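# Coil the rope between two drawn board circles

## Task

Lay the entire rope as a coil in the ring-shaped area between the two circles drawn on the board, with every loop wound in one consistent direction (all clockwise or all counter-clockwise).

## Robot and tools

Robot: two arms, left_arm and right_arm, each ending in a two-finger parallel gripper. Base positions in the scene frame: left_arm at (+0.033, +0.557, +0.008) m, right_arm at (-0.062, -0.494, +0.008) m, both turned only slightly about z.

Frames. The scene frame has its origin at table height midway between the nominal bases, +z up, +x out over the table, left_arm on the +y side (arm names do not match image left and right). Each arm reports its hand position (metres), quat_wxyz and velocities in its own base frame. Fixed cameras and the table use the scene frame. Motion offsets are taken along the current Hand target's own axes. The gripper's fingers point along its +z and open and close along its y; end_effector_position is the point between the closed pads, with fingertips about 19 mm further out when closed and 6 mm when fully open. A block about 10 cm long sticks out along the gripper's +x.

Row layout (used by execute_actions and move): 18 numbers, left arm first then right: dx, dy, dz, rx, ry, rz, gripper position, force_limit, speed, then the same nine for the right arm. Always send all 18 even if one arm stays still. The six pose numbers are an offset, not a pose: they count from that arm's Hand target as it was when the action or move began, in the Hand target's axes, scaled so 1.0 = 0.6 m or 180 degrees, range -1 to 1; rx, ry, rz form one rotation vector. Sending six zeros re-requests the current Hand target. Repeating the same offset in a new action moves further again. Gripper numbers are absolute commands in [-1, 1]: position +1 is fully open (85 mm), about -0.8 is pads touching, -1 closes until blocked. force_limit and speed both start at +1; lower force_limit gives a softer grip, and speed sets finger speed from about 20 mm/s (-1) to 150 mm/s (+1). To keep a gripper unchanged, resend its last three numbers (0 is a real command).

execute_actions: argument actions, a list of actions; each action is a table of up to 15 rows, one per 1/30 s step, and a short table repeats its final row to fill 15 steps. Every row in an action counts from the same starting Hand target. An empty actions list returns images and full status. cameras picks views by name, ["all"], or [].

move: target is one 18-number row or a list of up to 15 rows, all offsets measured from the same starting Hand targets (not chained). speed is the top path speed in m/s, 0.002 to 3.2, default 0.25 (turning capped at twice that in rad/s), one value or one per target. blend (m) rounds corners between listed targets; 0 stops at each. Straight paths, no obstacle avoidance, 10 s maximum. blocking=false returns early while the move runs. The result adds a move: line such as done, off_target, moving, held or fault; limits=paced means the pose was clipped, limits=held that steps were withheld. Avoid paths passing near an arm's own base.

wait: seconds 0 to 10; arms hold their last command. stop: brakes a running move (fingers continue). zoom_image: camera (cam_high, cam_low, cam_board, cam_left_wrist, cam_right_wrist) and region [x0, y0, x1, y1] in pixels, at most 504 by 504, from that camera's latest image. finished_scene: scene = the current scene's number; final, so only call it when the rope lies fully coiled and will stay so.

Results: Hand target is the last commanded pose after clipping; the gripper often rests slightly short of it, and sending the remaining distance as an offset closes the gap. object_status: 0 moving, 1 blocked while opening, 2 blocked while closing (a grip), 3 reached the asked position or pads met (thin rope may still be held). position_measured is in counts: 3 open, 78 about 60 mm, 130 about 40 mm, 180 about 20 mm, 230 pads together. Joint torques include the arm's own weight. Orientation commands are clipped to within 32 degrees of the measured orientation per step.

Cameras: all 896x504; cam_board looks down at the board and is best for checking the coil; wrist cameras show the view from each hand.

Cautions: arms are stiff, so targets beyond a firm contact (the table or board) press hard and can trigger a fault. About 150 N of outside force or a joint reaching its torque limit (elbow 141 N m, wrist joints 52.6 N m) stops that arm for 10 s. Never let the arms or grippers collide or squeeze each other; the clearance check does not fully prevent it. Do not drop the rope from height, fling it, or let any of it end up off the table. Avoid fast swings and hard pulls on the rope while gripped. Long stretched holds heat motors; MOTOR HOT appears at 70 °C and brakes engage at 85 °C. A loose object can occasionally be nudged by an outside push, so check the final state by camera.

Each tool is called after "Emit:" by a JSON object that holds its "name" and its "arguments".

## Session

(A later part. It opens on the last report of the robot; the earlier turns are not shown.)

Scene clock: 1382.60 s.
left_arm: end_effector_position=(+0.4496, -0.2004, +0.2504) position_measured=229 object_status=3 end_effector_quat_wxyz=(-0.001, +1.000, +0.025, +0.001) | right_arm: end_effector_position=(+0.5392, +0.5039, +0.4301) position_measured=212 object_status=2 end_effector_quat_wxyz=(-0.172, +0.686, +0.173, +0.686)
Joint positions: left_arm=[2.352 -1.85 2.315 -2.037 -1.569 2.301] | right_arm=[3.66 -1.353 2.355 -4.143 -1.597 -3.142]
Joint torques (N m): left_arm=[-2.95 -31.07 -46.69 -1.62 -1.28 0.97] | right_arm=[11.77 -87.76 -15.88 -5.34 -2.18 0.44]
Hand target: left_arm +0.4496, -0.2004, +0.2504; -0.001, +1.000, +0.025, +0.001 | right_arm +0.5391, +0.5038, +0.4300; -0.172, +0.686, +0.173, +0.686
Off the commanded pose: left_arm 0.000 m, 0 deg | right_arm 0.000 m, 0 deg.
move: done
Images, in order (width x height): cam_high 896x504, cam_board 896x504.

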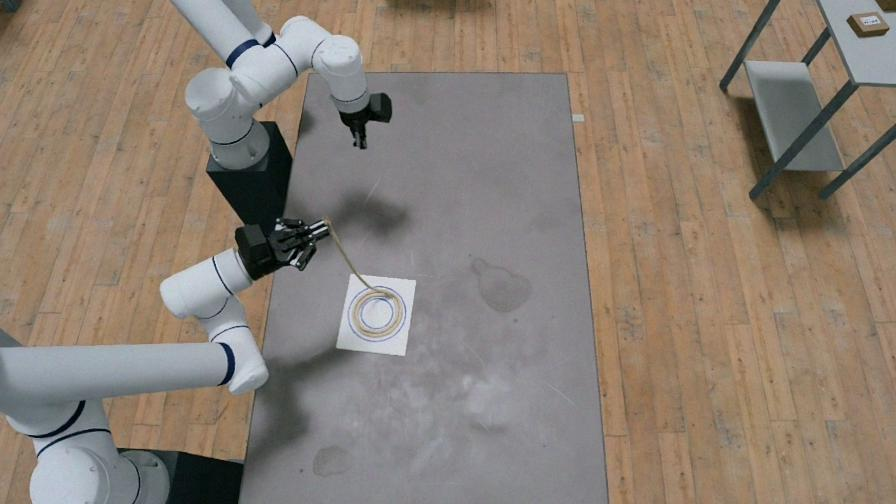

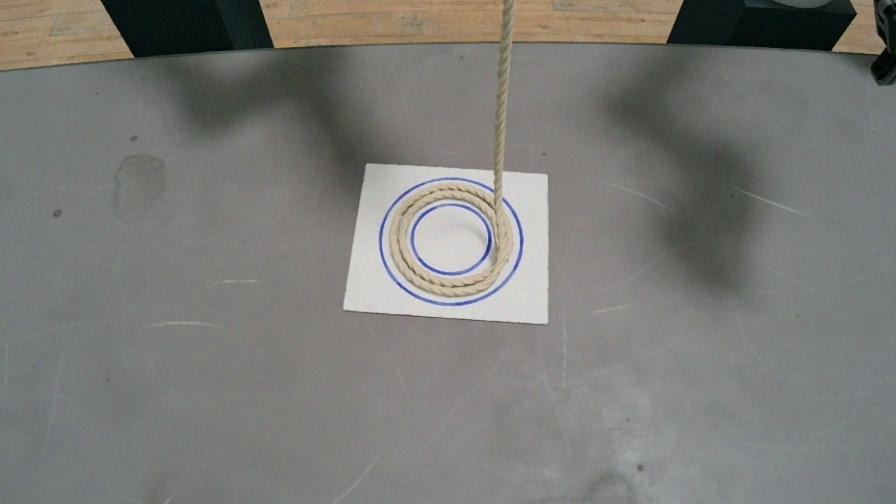

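Emit:
{"name": "move", "arguments": {"target": [[0,0,0,0,0,0,-0.8,-1,-1,-0.0417,-0.0075,-0.0132,0,0,0,-1,-1,-1]], "speed": 0.04, "cameras": ["cam_high","cam_board"]}}

Emit:
{"name": "zoom_image", "arguments": {"camera": "cam_board", "region": [370, 170, 540, 310]}}

Emit:
{"name": "zoom_image", "arguments": {"camera": "cam_high", "region": [310, 240, 430, 360]}}

Scene clock: 1393.40 s.
left_arm: end_effector_position=(+0.4496, -0.2004, +0.2504) position_measured=229 object_status=3 end_effector_quat_wxyz=(-0.001, +1.000, +0.025, +0.001) | right_arm: end_effector_position=(+0.5300, +0.5040, +0.4051) position_measured=212 object_status=2 end_effector_quat_wxyz=(-0.172, +0.686, +0.173, +0.686)
Joint positions: left_arm=[2.352 -1.85 2.315 -2.037 -1.569 2.301] | right_arm=[3.671 -1.31 2.376 -4.208 -1.608 -3.142]
Joint torques (N m): left_arm=[-3.43 -30.5 -46.63 -1.83 -1.36 1.27] | right_arm=[10.44 -51.26 -13.56 -5.43 -2.25 2.39]
Hand target: left_arm +0.4496, -0.2004, +0.2504; -0.001, +1.000, +0.025, +0.001 | right_arm +0.5300, +0.5040, +0.4050; -0.172, +0.686, +0.173, +0.686
Off the commanded pose: left_arm 0.000 m, 0 deg | right_arm 0.000 m, 0 deg.
move: done
Images, in order (width x height): cam_high 896x504, cam_board 896x504.

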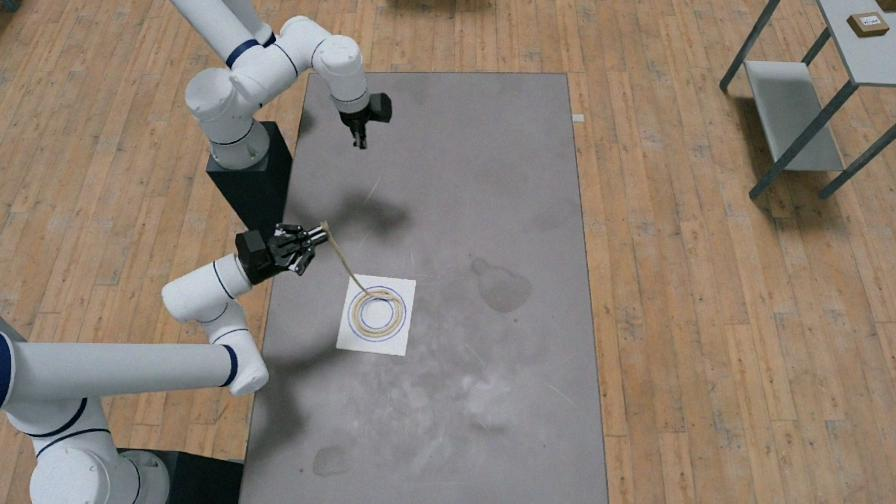

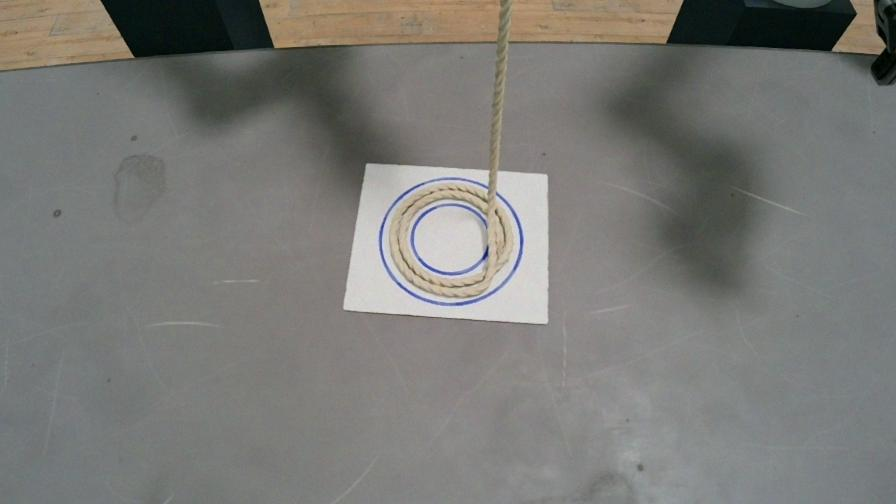

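Scaled by 2.965.

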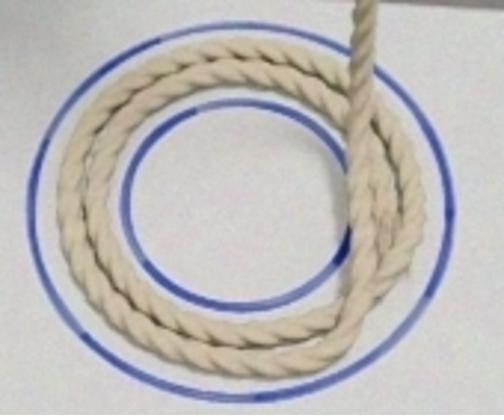

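Scaled by 4.200.

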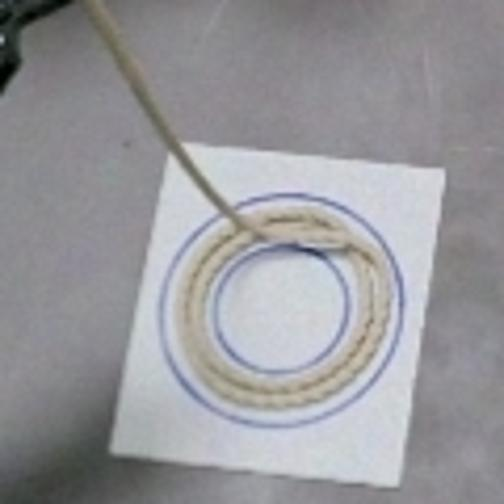

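Emit:
{"name": "move", "arguments": {"target": [[0,0,0,0,0,0,-0.8,-1,-1,-0.0217,-0.0195,0.0095,0,0,0,-1,-1,-1]], "speed": 0.03, "cameras": ["cam_high","cam_board"]}}

Emit:
{"name": "zoom_image", "arguments": {"camera": "cam_board", "region": [370, 170, 540, 310]}}

Emit:
{"name": "zoom_image", "arguments": {"camera": "cam_high", "region": [310, 240, 430, 360]}}

Scene clock: 1404.17 s.
left_arm: end_effector_position=(+0.4496, -0.2004, +0.2504) position_measured=229 object_status=3 end_effector_quat_wxyz=(-0.001, +1.000, +0.025, +0.001) | right_arm: end_effector_position=(+0.5295, +0.5170, +0.3920) position_measured=212 object_status=2 end_effector_quat_wxyz=(-0.172, +0.686, +0.173, +0.686)
Joint positions: left_arm=[2.352 -1.85 2.315 -2.037 -1.569 2.301] | right_arm=[3.697 -1.271 2.362 -4.232 -1.634 -3.142]
Joint torques (N m): left_arm=[-3.33 -30.49 -46.8 -1.65 -1.5 1.14] | right_arm=[10.14 -57.51 -33.74 -5.75 -2.32 3.85]
Hand target: left_arm +0.4496, -0.2004, +0.2504; -0.001, +1.000, +0.025, +0.001 | right_arm +0.5295, +0.5170, +0.3919; -0.172, +0.686, +0.173, +0.686
Off the commanded pose: left_arm 0.000 m, 0 deg | right_arm 0.000 m, 0 deg.
move: done
Images, in order (width x height): cam_high 896x504, cam_board 896x504.

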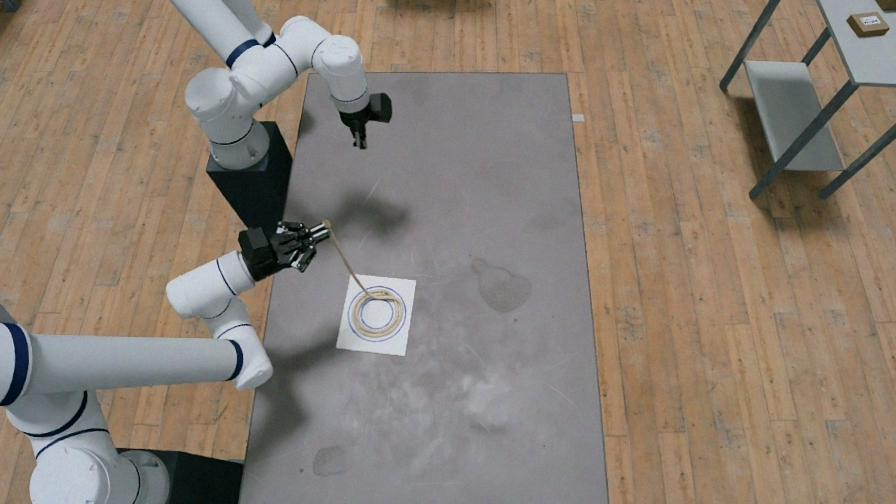

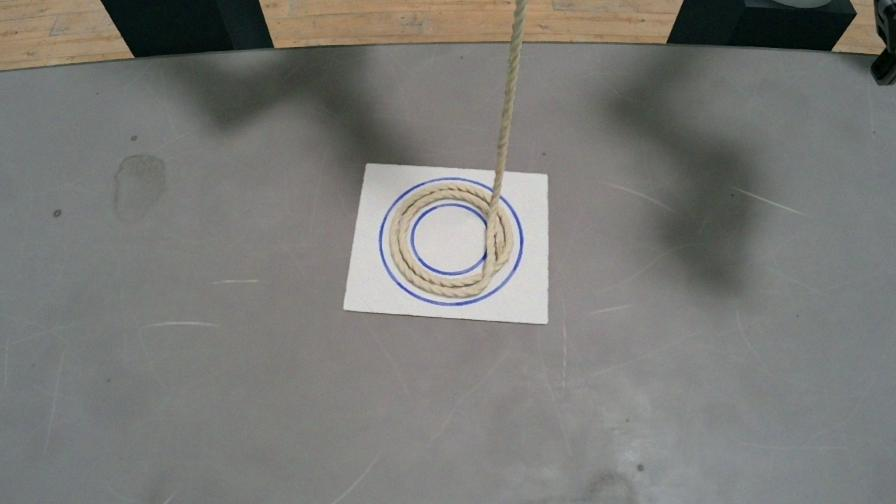

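Scaled by 2.965.

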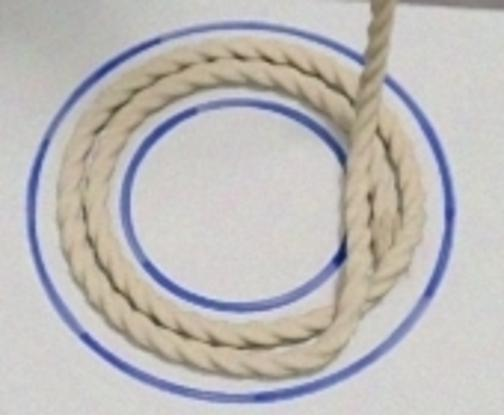

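Scaled by 4.200.

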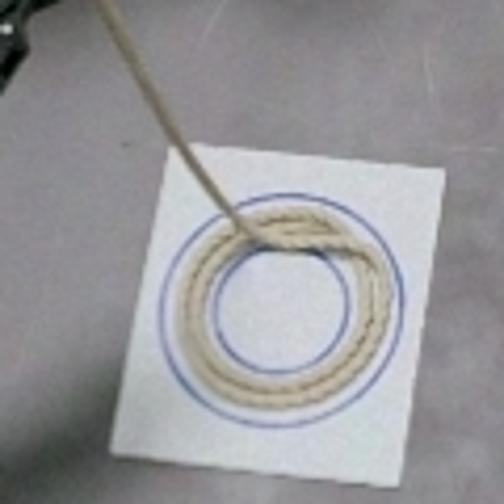

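Emit:
{"name": "move", "arguments": {"target": [[0,0,0,0,0,0,-0.8,-1,-1,0.0752,0.0076,0.0211,0,0,0,-1,-1,-1],[0,0,0,0,0,0,-0.8,-1,-1,0.1252,0.0242,0.0661,0,0,0,-1,-1,-1],[0,0,0,0,0,0,-0.8,-1,-1,0.1718,0.056,0.1039,0,0,0,-1,-1,-1],[0,0,0,0,0,0,-0.8,-1,-1,0.2018,0.0909,0.1318,0,0,0,-1,-1,-1],[0,0,0,0,0,0,-0.8,-1,-1,0.1747,0.0781,0.1228,0,0,0,-1,-1,-1],[0,0,0,0,0,0,-0.8,-1,-1,0.1497,0.0567,0.1035,0,0,0,-1,-1,-1],[0,0,0,0,0,0,-0.8,-1,-1,0.1247,0.0403,0.0839,0,0,0,-1,-1,-1],[0,0,0,0,0,0,-0.8,-1,-1,0.1002,0.0273,0.0647,0,0,0,-1,-1,-1]], "speed": [0.06,0.06,0.06,0.06,0.04,0.04,0.04,0.04], "blend": [0.008,0.008,0.008,0,0.006,0,0.006,0], "cameras": ["cam_high","cam_board"]}}

Emit:
{"name": "zoom_image", "arguments": {"camera": "cam_board", "region": [370, 170, 540, 310]}}

Emit:
{"name": "zoom_image", "arguments": {"camera": "cam_high", "region": [310, 240, 430, 360]}}

Scene clock: 1482.70 s.
left_arm: end_effector_position=(+0.4496, -0.2004, +0.2504) position_measured=229 object_status=3 end_effector_quat_wxyz=(-0.001, +1.000, +0.025, +0.001) | right_arm: end_effector_position=(+0.5715, +0.5210, +0.4521) position_measured=212 object_status=2 end_effector_quat_wxyz=(-0.172, +0.686, +0.173, +0.686)
Joint positions: left_arm=[2.352 -1.85 2.315 -2.037 -1.569 2.301] | right_arm=[3.658 -1.348 2.28 -4.073 -1.595 -3.142]
Joint torques (N m): left_arm=[-4.09 -31.12 -46.51 -1.83 -1.44 1.1] | right_arm=[11.55 -55.03 -17.86 -5.32 -2.12 3.43]
Hand target: left_arm +0.4496, -0.2004, +0.2504; -0.001, +1.000, +0.025, +0.001 | right_arm +0.5714, +0.5210, +0.4521; -0.172, +0.686, +0.173, +0.686
Off the commanded pose: left_arm 0.000 m, 0 deg | right_arm 0.000 m, 0 deg.
move: done
Images, in order (width x height): cam_high 896x504, cam_board 896x504.

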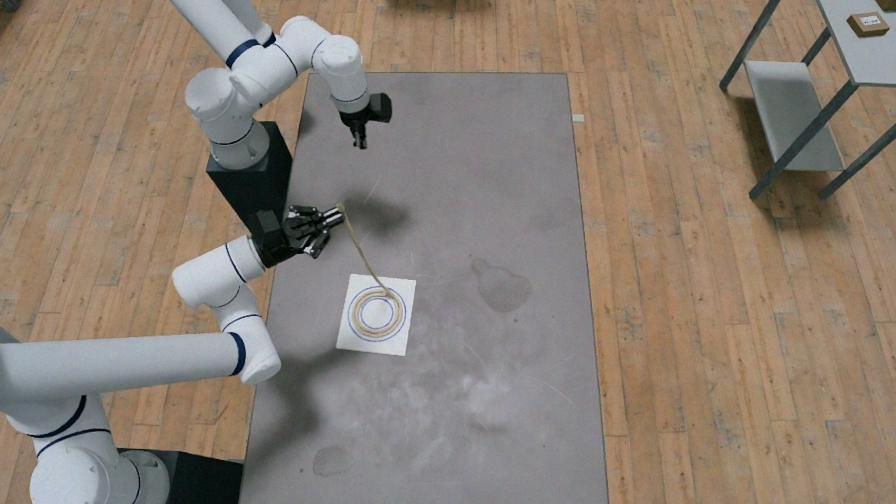

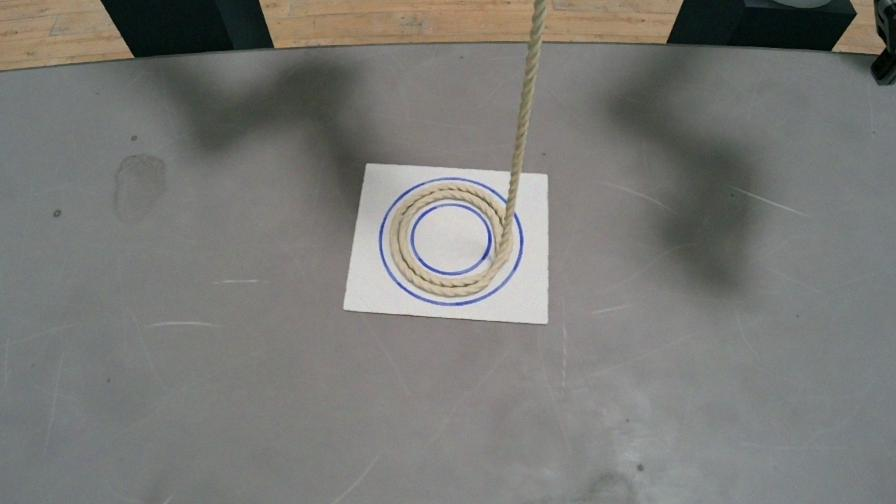

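Scaled by 2.965.

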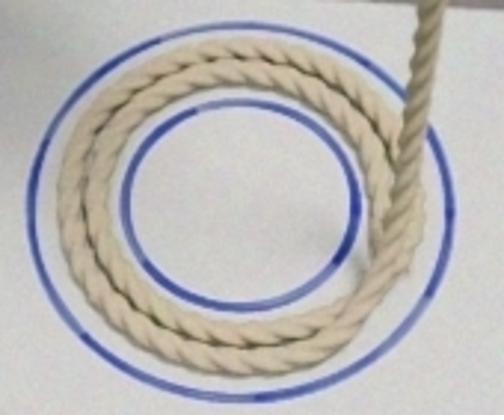

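Scaled by 4.200.

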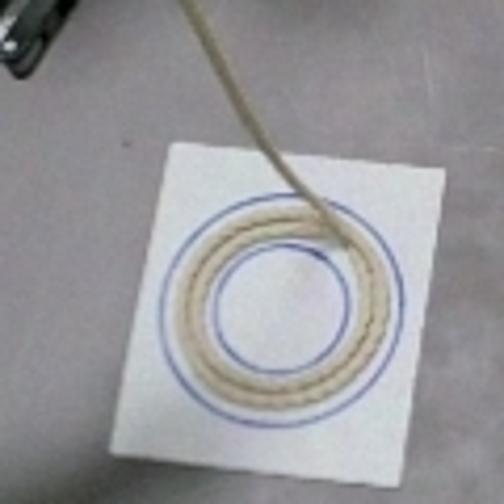

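Emit:
{"name": "move", "arguments": {"target": [[0,0,0,0,0,0,-0.8,-1,-1,-0.0318,-0.0094,-0.022,0,0,0,-1,-1,-1],[0,0,0,0,0,0,-0.8,-1,-1,-0.0635,-0.0145,-0.0463,0,0,0,-1,-1,-1]], "speed": 0.04, "blend": 0.006, "cameras": ["cam_high","cam_board"]}}

Emit:
{"name": "zoom_image", "arguments": {"camera": "cam_board", "region": [370, 170, 540, 310]}}

Emit:
{"name": "zoom_image", "arguments": {"camera": "cam_high", "region": [310, 240, 430, 360]}}

Scene clock: 1492.50 s.
left_arm: end_effector_position=(+0.4496, -0.2004, +0.2504) position_measured=229 object_status=3 end_effector_quat_wxyz=(-0.001, +1.000, +0.025, +0.001) | right_arm: end_effector_position=(+0.5429, +0.5155, +0.4140) position_measured=212 object_status=2 end_effector_quat_wxyz=(-0.172, +0.686, +0.173, +0.686)
Joint positions: left_arm=[2.352 -1.85 2.315 -2.037 -1.569 2.301] | right_arm=[3.679 -1.307 2.34 -4.174 -1.615 -3.142]
Joint torques (N m): left_arm=[-3.5 -31.1 -46.64 -1.83 -1.34 1.14] | right_arm=[9.92 -56.93 -15.94 -5.62 -2.12 3.82]
Hand target: left_arm +0.4496, -0.2004, +0.2504; -0.001, +1.000, +0.025, +0.001 | right_arm +0.5428, +0.5155, +0.4140; -0.172, +0.686, +0.173, +0.686
Off the commanded pose: left_arm 0.000 m, 0 deg | right_arm 0.000 m, 0 deg.
move: done
Images, in order (width x height): cam_high 896x504, cam_board 896x504.

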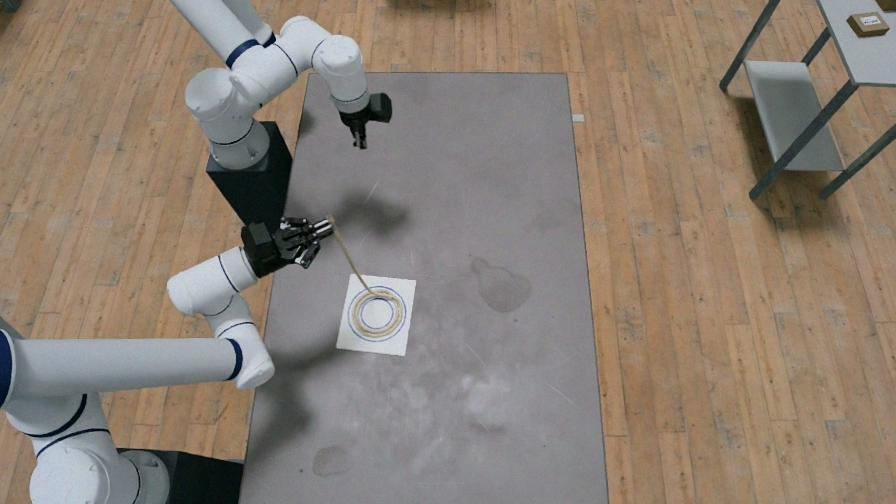

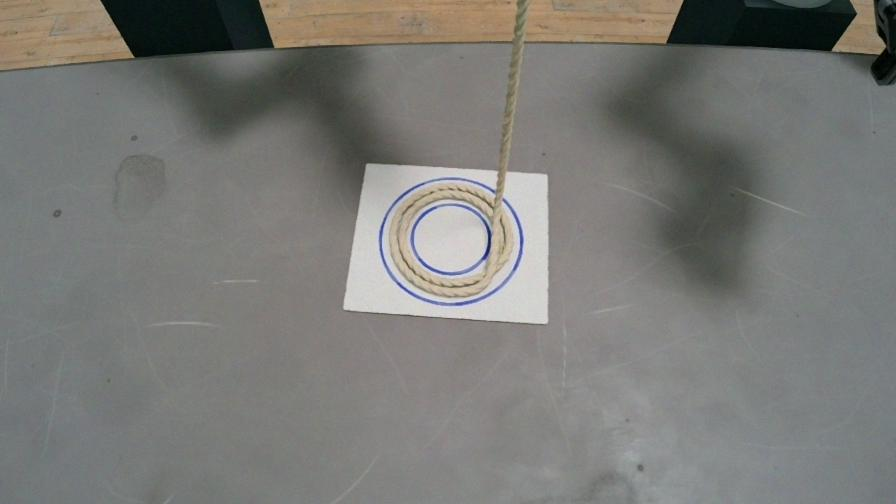

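Scaled by 2.965.

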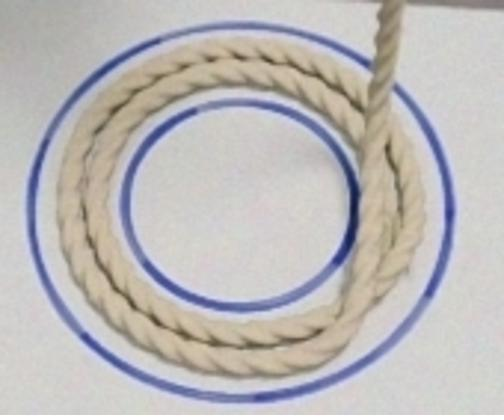

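Scaled by 4.200.

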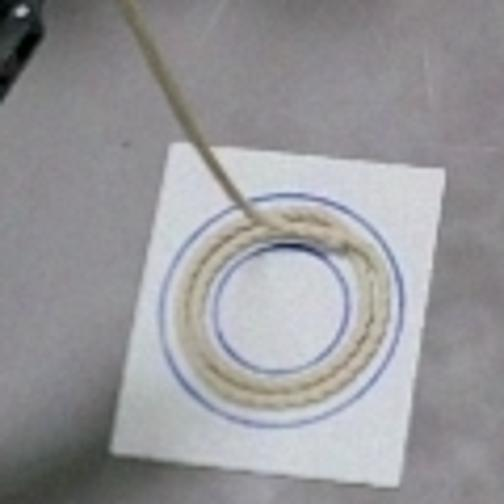

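Emit:
{"name": "move", "arguments": {"target": [[0,0,0,0,0,0,-0.8,-1,-1,0.08,0.013,0.047,0,0,0,-1,-1,-1],[0,0,0,0,0,0,-0.8,-1,-1,0.135,0.0433,0.0856,0,0,0,-1,-1,-1],[0,0,0,0,0,0,-0.8,-1,-1,0.165,0.0782,0.1135,0,0,0,-1,-1,-1],[0,0,0,0,0,0,-0.8,-1,-1,0.1378,0.0654,0.1045,0,0,0,-1,-1,-1],[0,0,0,0,0,0,-0.8,-1,-1,0.1128,0.044,0.0852,0,0,0,-1,-1,-1],[0,0,0,0,0,0,-0.8,-1,-1,0.08,0.0316,0.0723,0,0,0,-1,-1,-1]], "speed": [0.06,0.06,0.06,0.04,0.04,0.04], "blend": [0.008,0.008,0,0.006,0,0], "cameras": ["cam_high","cam_board"]}}

Emit:
{"name": "zoom_image", "arguments": {"camera": "cam_board", "region": [370, 170, 540, 310]}}

Emit:
{"name": "zoom_image", "arguments": {"camera": "cam_high", "region": [310, 240, 430, 360]}}

Scene clock: 1656.87 s.
left_arm: end_effector_position=(+0.4496, -0.2004, +0.2504) position_measured=229 object_status=3 end_effector_quat_wxyz=(-0.001, +1.000, +0.025, +0.001) | right_arm: end_effector_position=(+0.5901, +0.5193, +0.4621) position_measured=212 object_status=2 end_effector_quat_wxyz=(-0.172, +0.686, +0.173, +0.686)
Joint positions: left_arm=[2.352 -1.85 2.315 -2.037 -1.569 2.301] | right_arm=[3.636 -1.349 2.253 -4.045 -1.573 -3.142]
Joint torques (N m): left_arm=[-3.58 -29.56 -46.63 -1.8 -1.46 1.18] | right_arm=[11.08 -57.51 -18.55 -5.38 -2.48 3.54]
Hand target: left_arm +0.4496, -0.2004, +0.2504; -0.001, +1.000, +0.025, +0.001 | right_arm +0.5900, +0.5193, +0.4620; -0.172, +0.686, +0.173, +0.686
Off the commanded pose: left_arm 0.000 m, 0 deg | right_arm 0.000 m, 0 deg.
move: done
Images, in order (width x height): cam_high 896x504, cam_board 896x504.

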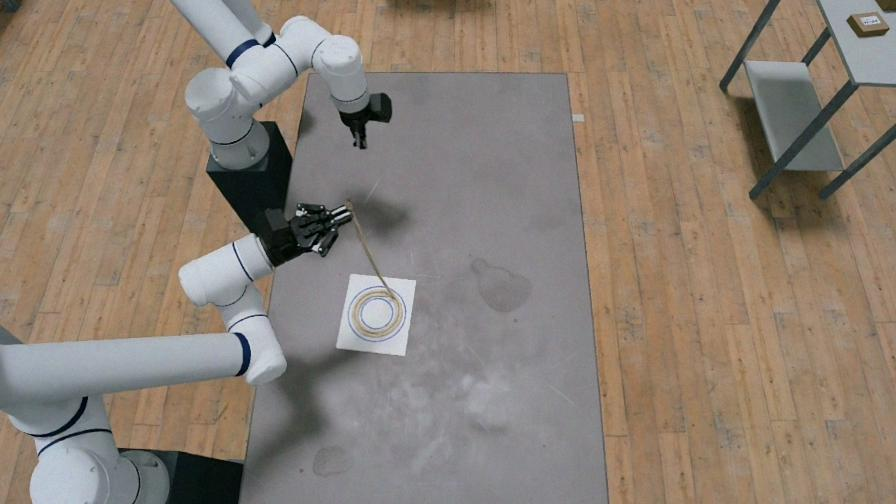

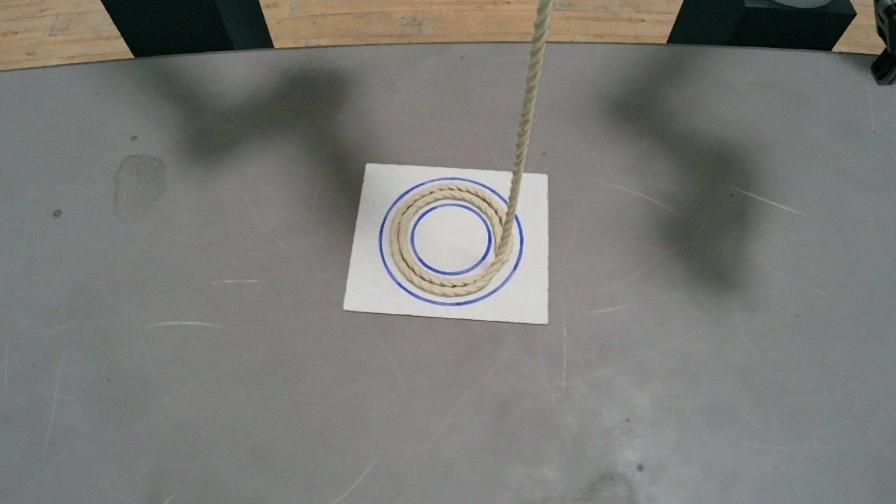

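Scaled by 2.965.

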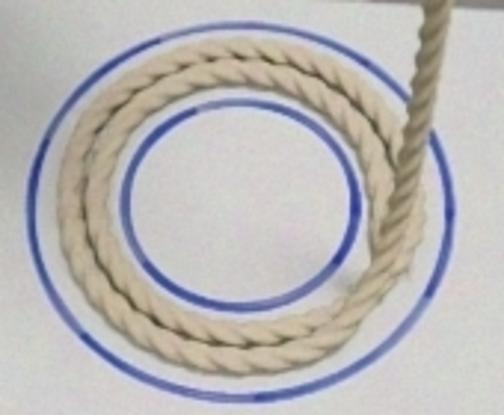

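Scaled by 4.200.

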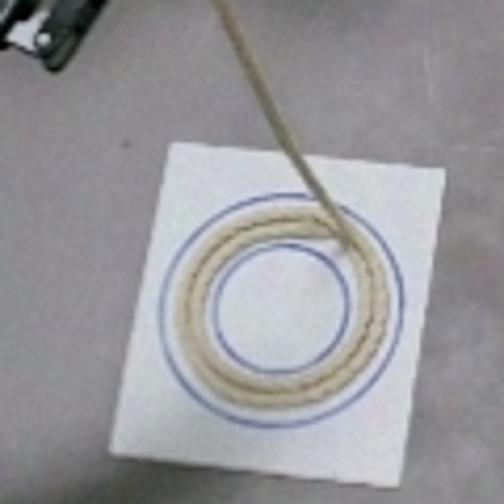

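Emit:
{"name": "move", "arguments": {"target": [[0,0,0,0,0,0,-0.8,-1,-1,-0.0112,-0.0169,-0.0064,0,0,0,-1,-1,-1],[0,0,0,0,0,0,-0.8,-1,-1,-0.0253,-0.0237,-0.0243,0,0,0,-1,-1,-1]], "speed": 0.03, "blend": 0.003, "cameras": ["cam_high","cam_board"]}}

Emit:
{"name": "zoom_image", "arguments": {"camera": "cam_board", "region": [370, 170, 540, 310]}}

Emit:
{"name": "zoom_image", "arguments": {"camera": "cam_high", "region": [310, 240, 430, 360]}}

Scene clock: 1696.07 s.
left_arm: end_effector_position=(+0.4496, -0.2004, +0.2504) position_measured=229 object_status=3 end_effector_quat_wxyz=(-0.001, +1.000, +0.025, +0.001) | right_arm: end_effector_position=(+0.5706, +0.5250, +0.4468) position_measured=212 object_status=2 end_effector_quat_wxyz=(-0.172, +0.686, +0.173, +0.686) end_effector_velocity=(-0.002, +0.000, -0.002) end_effector_angular_velocity=(+0.000, +0.002, +0.000)
Joint positions: left_arm=[2.352 -1.85 2.315 -2.037 -1.569 2.301] | right_arm=[3.666 -1.335 2.278 -4.084 -1.603 -3.142]
Joint velocities: left_arm=[within noise] | right_arm=[0.001 0 0.005 -0.003 -0.001 0.001]
Joint torques (N m): left_arm=[-4.88 -29.88 -46.68 -1.89 -1.29 0.91] | right_arm=[10.53 -57.7 -17.1 -5.31 -2.3 3.59]
Hand target: left_arm +0.4496, -0.2004, +0.2504; -0.001, +1.000, +0.025, +0.001 | right_arm +0.5705, +0.5250, +0.4468; -0.172, +0.686, +0.173, +0.686
Off the commanded pose: left_arm 0.000 m, 0 deg | right_arm 0.000 m, 0 deg.
move: done
Images, in order (width x height): cam_high 896x504, cam_board 896x504.

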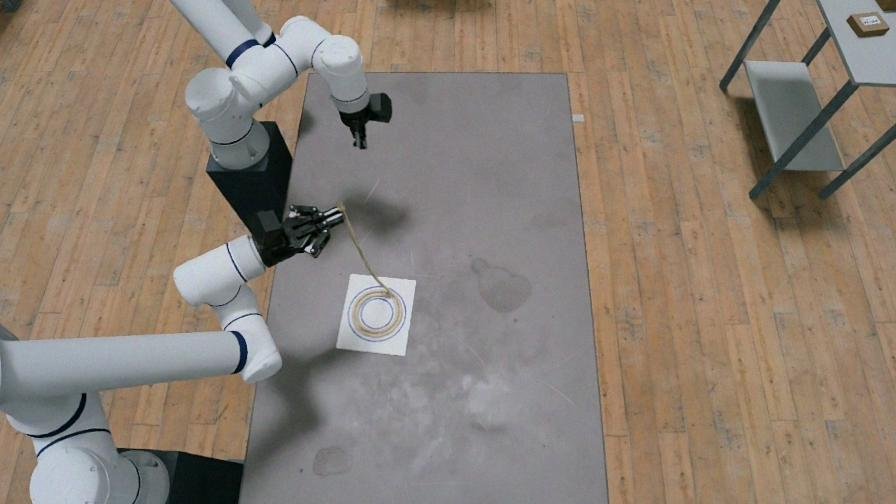

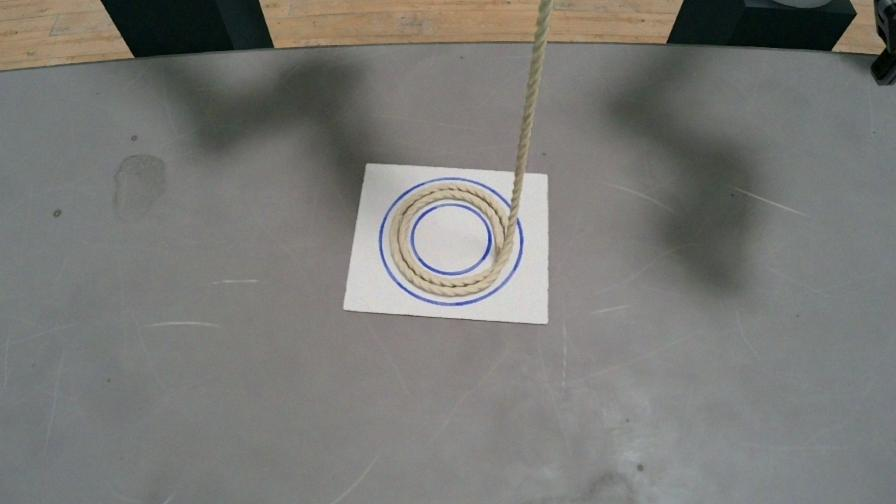

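Scaled by 2.965.

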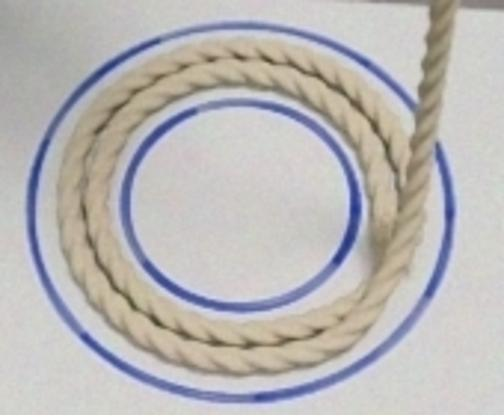

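Scaled by 4.200.

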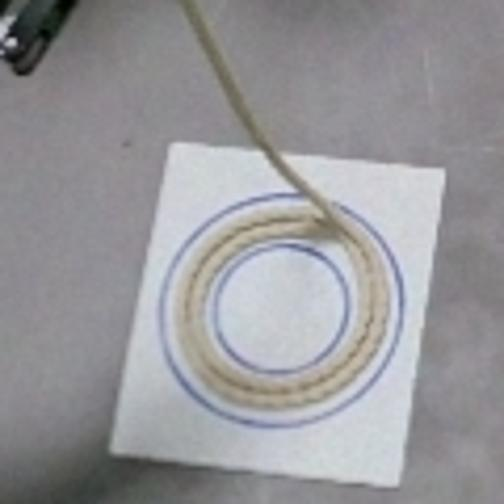

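Emit:
{"name": "move", "arguments": {"target": [[0,0,0,0,0,0,-0.8,-1,-1,-0.0113,0.0009,-0.0149,0,0,0,-1,-1,-1],[0,0,0,0,0,0,-0.8,-1,-1,-0.0313,0.0014,-0.0382,0,0,0,-1,-1,-1]], "speed": 0.03, "blend": 0.003, "cameras": ["cam_high","cam_board"]}}

Emit:
{"name": "zoom_image", "arguments": {"camera": "cam_board", "region": [370, 170, 540, 310]}}

Emit:
{"name": "zoom_image", "arguments": {"camera": "cam_high", "region": [310, 240, 430, 360]}}

Scene clock: 1712.50 s.
left_arm: end_effector_position=(+0.4496, -0.2004, +0.2504) position_measured=229 object_status=3 end_effector_quat_wxyz=(-0.001, +1.000, +0.025, +0.001) | right_arm: end_effector_position=(+0.5507, +0.5134, +0.4281) position_measured=212 object_status=2 end_effector_quat_wxyz=(-0.172, +0.686, +0.173, +0.686)
Joint positions: left_arm=[2.352 -1.85 2.315 -2.037 -1.569 2.301] | right_arm=[3.666 -1.33 2.328 -4.139 -1.603 -3.142]
Joint torques (N m): left_arm=[-5.75 -31.11 -46.56 -1.9 -1.25 0.96] | right_arm=[6.41 -51.88 -16.38 -5.88 -1.4 3.63]
Hand target: left_arm +0.4496, -0.2004, +0.2504; -0.001, +1.000, +0.025, +0.001 | right_arm +0.5507, +0.5134, +0.4280; -0.172, +0.686, +0.173, +0.686
Off the commanded pose: left_arm 0.000 m, 0 deg | right_arm 0.000 m, 0 deg.
move: done
Images, in order (width x height): cam_high 896x504, cam_board 896x504.

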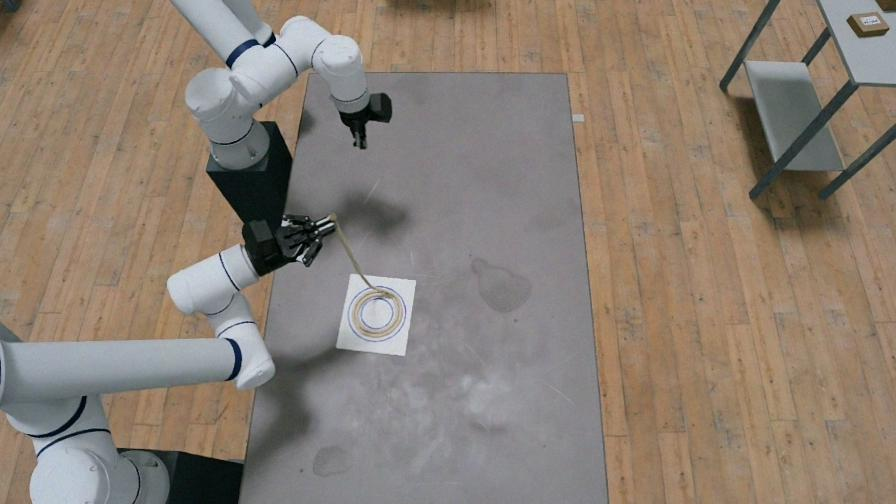

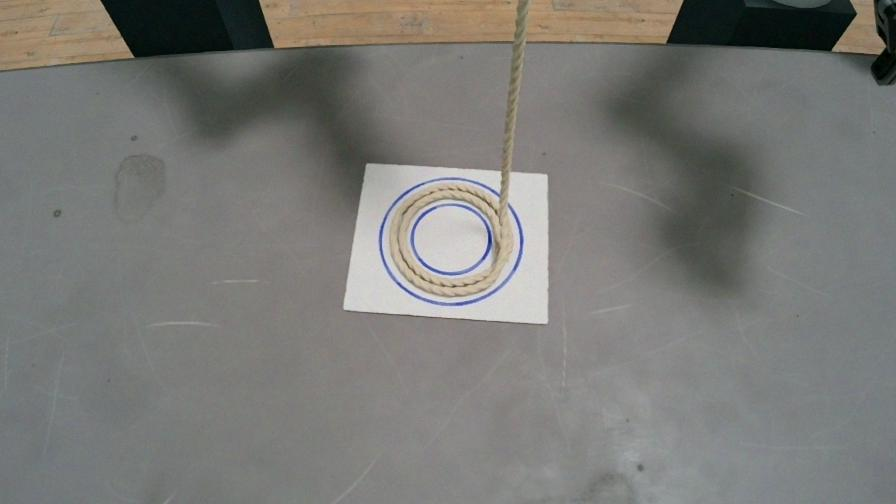

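Scaled by 2.965.

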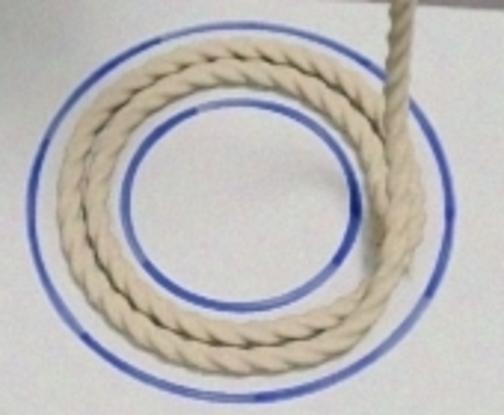

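Scaled by 4.200.

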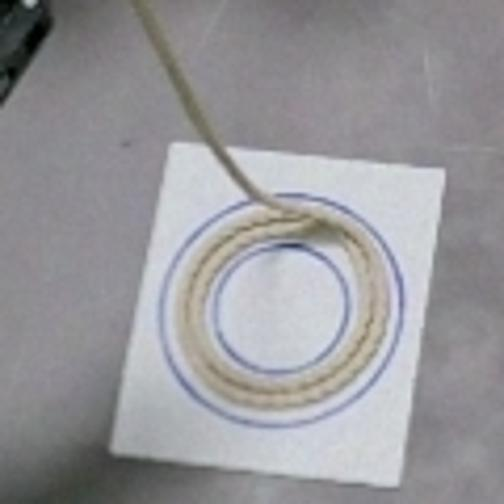

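Emit:
{"name": "move", "arguments": {"target": [[0,0,0,0,0,0,-0.8,-1,-1,-0.0192,-0.0064,-0.0161,0,0,0,-1,-1,-1]], "speed": 0.03, "cameras": ["cam_high","cam_board"]}}

Emit:
{"name": "zoom_image", "arguments": {"camera": "cam_board", "region": [370, 170, 540, 310]}}

Emit:
{"name": "zoom_image", "arguments": {"camera": "cam_high", "region": [310, 240, 430, 360]}}

Scene clock: 1725.53 s.
left_arm: end_effector_position=(+0.4496, -0.2004, +0.2504) position_measured=229 object_status=3 end_effector_quat_wxyz=(-0.001, +1.000, +0.025, +0.001) | right_arm: end_effector_position=(+0.5404, +0.5122, +0.4166) position_measured=212 object_status=2 end_effector_quat_wxyz=(-0.172, +0.686, +0.173, +0.686)
Joint positions: left_arm=[2.352 -1.85 2.315 -2.037 -1.569 2.301] | right_arm=[3.675 -1.317 2.347 -4.171 -1.612 -3.142]
Joint torques (N m): left_arm=[-4.93 -30.05 -46.52 -1.58 -1.3 1.16] | right_arm=[12.56 -54.21 -14.67 -5.4 -2.4 3.46]
Hand target: left_arm +0.4496, -0.2004, +0.2504; -0.001, +1.000, +0.025, +0.001 | right_arm +0.5403, +0.5122, +0.4165; -0.172, +0.686, +0.173, +0.686
Off the commanded pose: left_arm 0.000 m, 0 deg | right_arm 0.000 m, 0 deg.
move: done
Images, in order (width x height): cam_high 896x504, cam_board 896x504.

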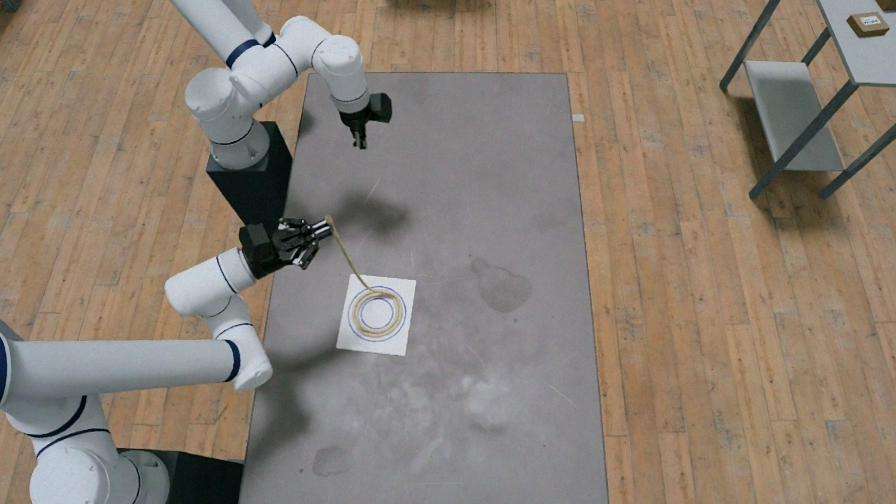

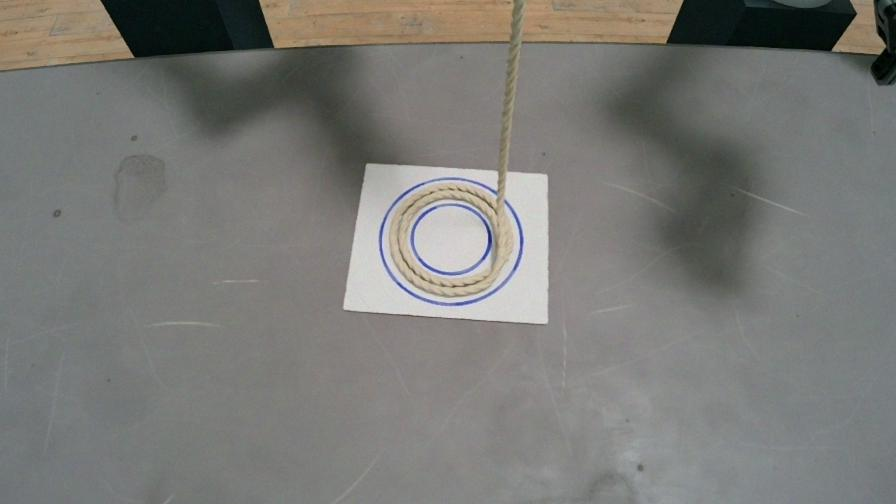

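Scaled by 2.965.

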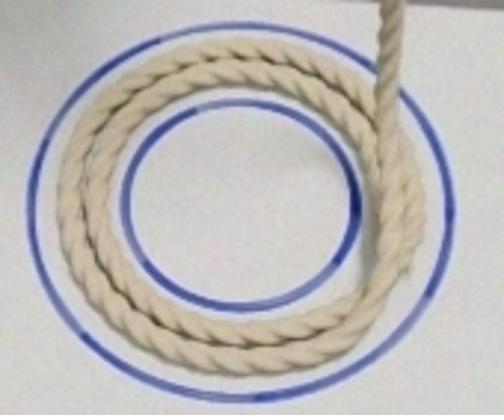

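Scaled by 4.200.

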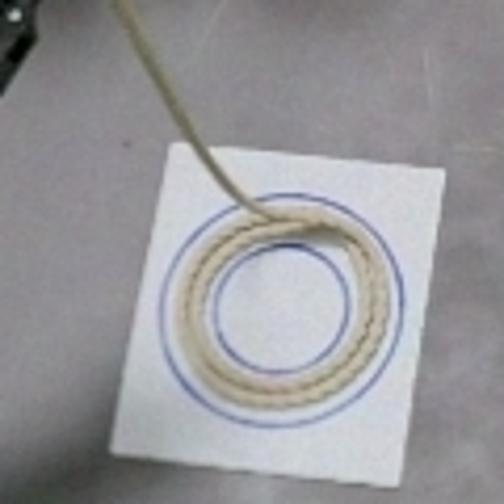

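Emit:
{"name": "move", "arguments": {"target": [[0,0,0,0,0,0,-0.8,-1,-1,-0.0208,-0.0016,-0.0166,0,0,0,-1,-1,-1]], "speed": 0.03, "cameras": ["cam_high","cam_board"]}}

Emit:
{"name": "zoom_image", "arguments": {"camera": "cam_board", "region": [370, 170, 540, 310]}}

Emit:
{"name": "zoom_image", "arguments": {"camera": "cam_high", "region": [310, 240, 430, 360]}}

Scene clock: 1734.10 s.
left_arm: end_effector_position=(+0.4496, -0.2004, +0.2504) position_measured=229 object_status=3 end_effector_quat_wxyz=(-0.001, +1.000, +0.025, +0.001) | right_arm: end_effector_position=(+0.5312, +0.5083, +0.4041) position_measured=212 object_status=2 end_effector_quat_wxyz=(-0.172, +0.686, +0.173, +0.686)
Joint positions: left_arm=[2.352 -1.85 2.315 -2.037 -1.569 2.301] | right_arm=[3.678 -1.303 2.369 -4.207 -1.615 -3.142]
Joint torques (N m): left_arm=[-5.43 -30.26 -46.58 -1.74 -1.27 0.89] | right_arm=[11.93 -54.39 -13.68 -5.21 -2.38 3.33]
Hand target: left_arm +0.4496, -0.2004, +0.2504; -0.001, +1.000, +0.025, +0.001 | right_arm +0.5311, +0.5083, +0.4040; -0.172, +0.686, +0.173, +0.686
Off the commanded pose: left_arm 0.000 m, 0 deg | right_arm 0.000 m, 0 deg.
move: done
Images, in order (width x height): cam_high 896x504, cam_board 896x504.

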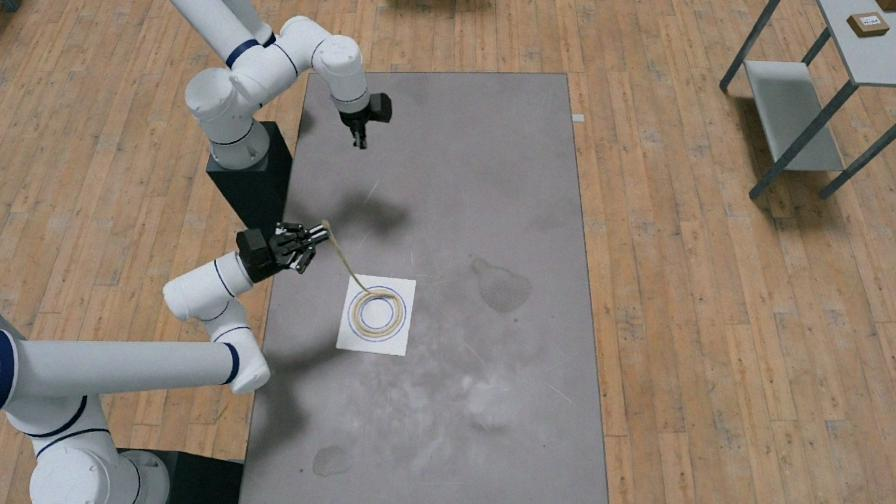

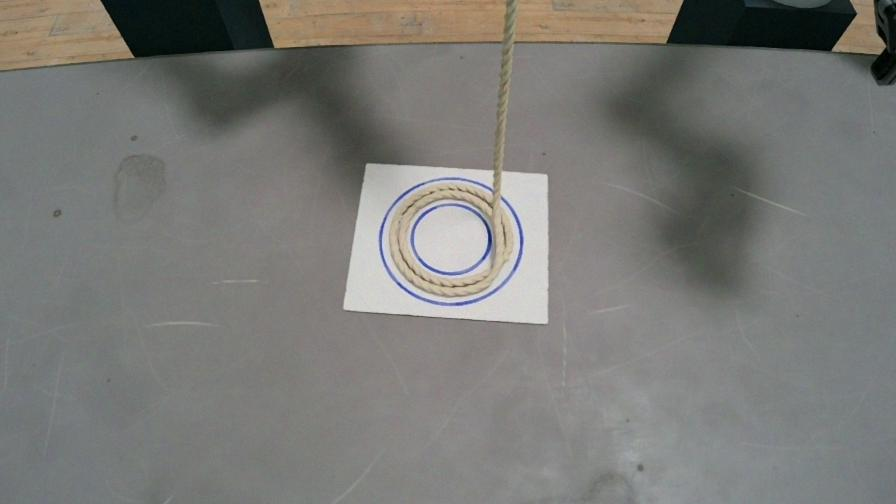

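Scaled by 2.965.

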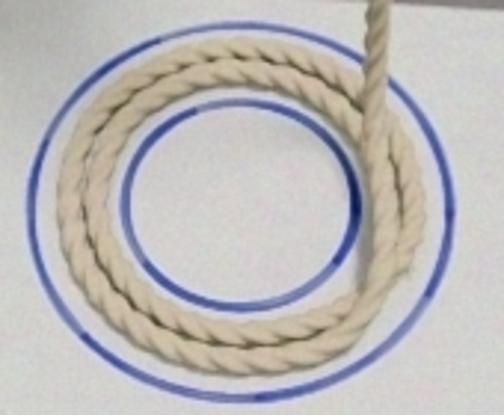

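Scaled by 4.200.

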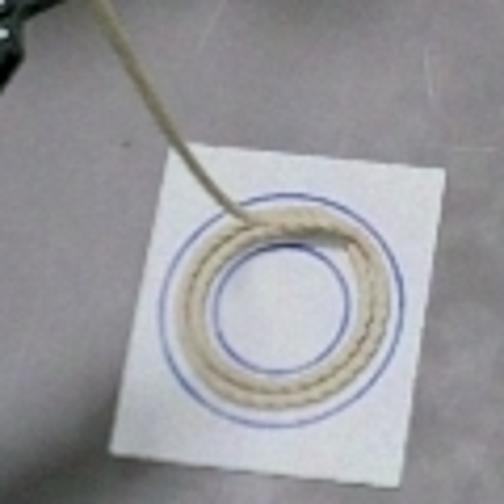

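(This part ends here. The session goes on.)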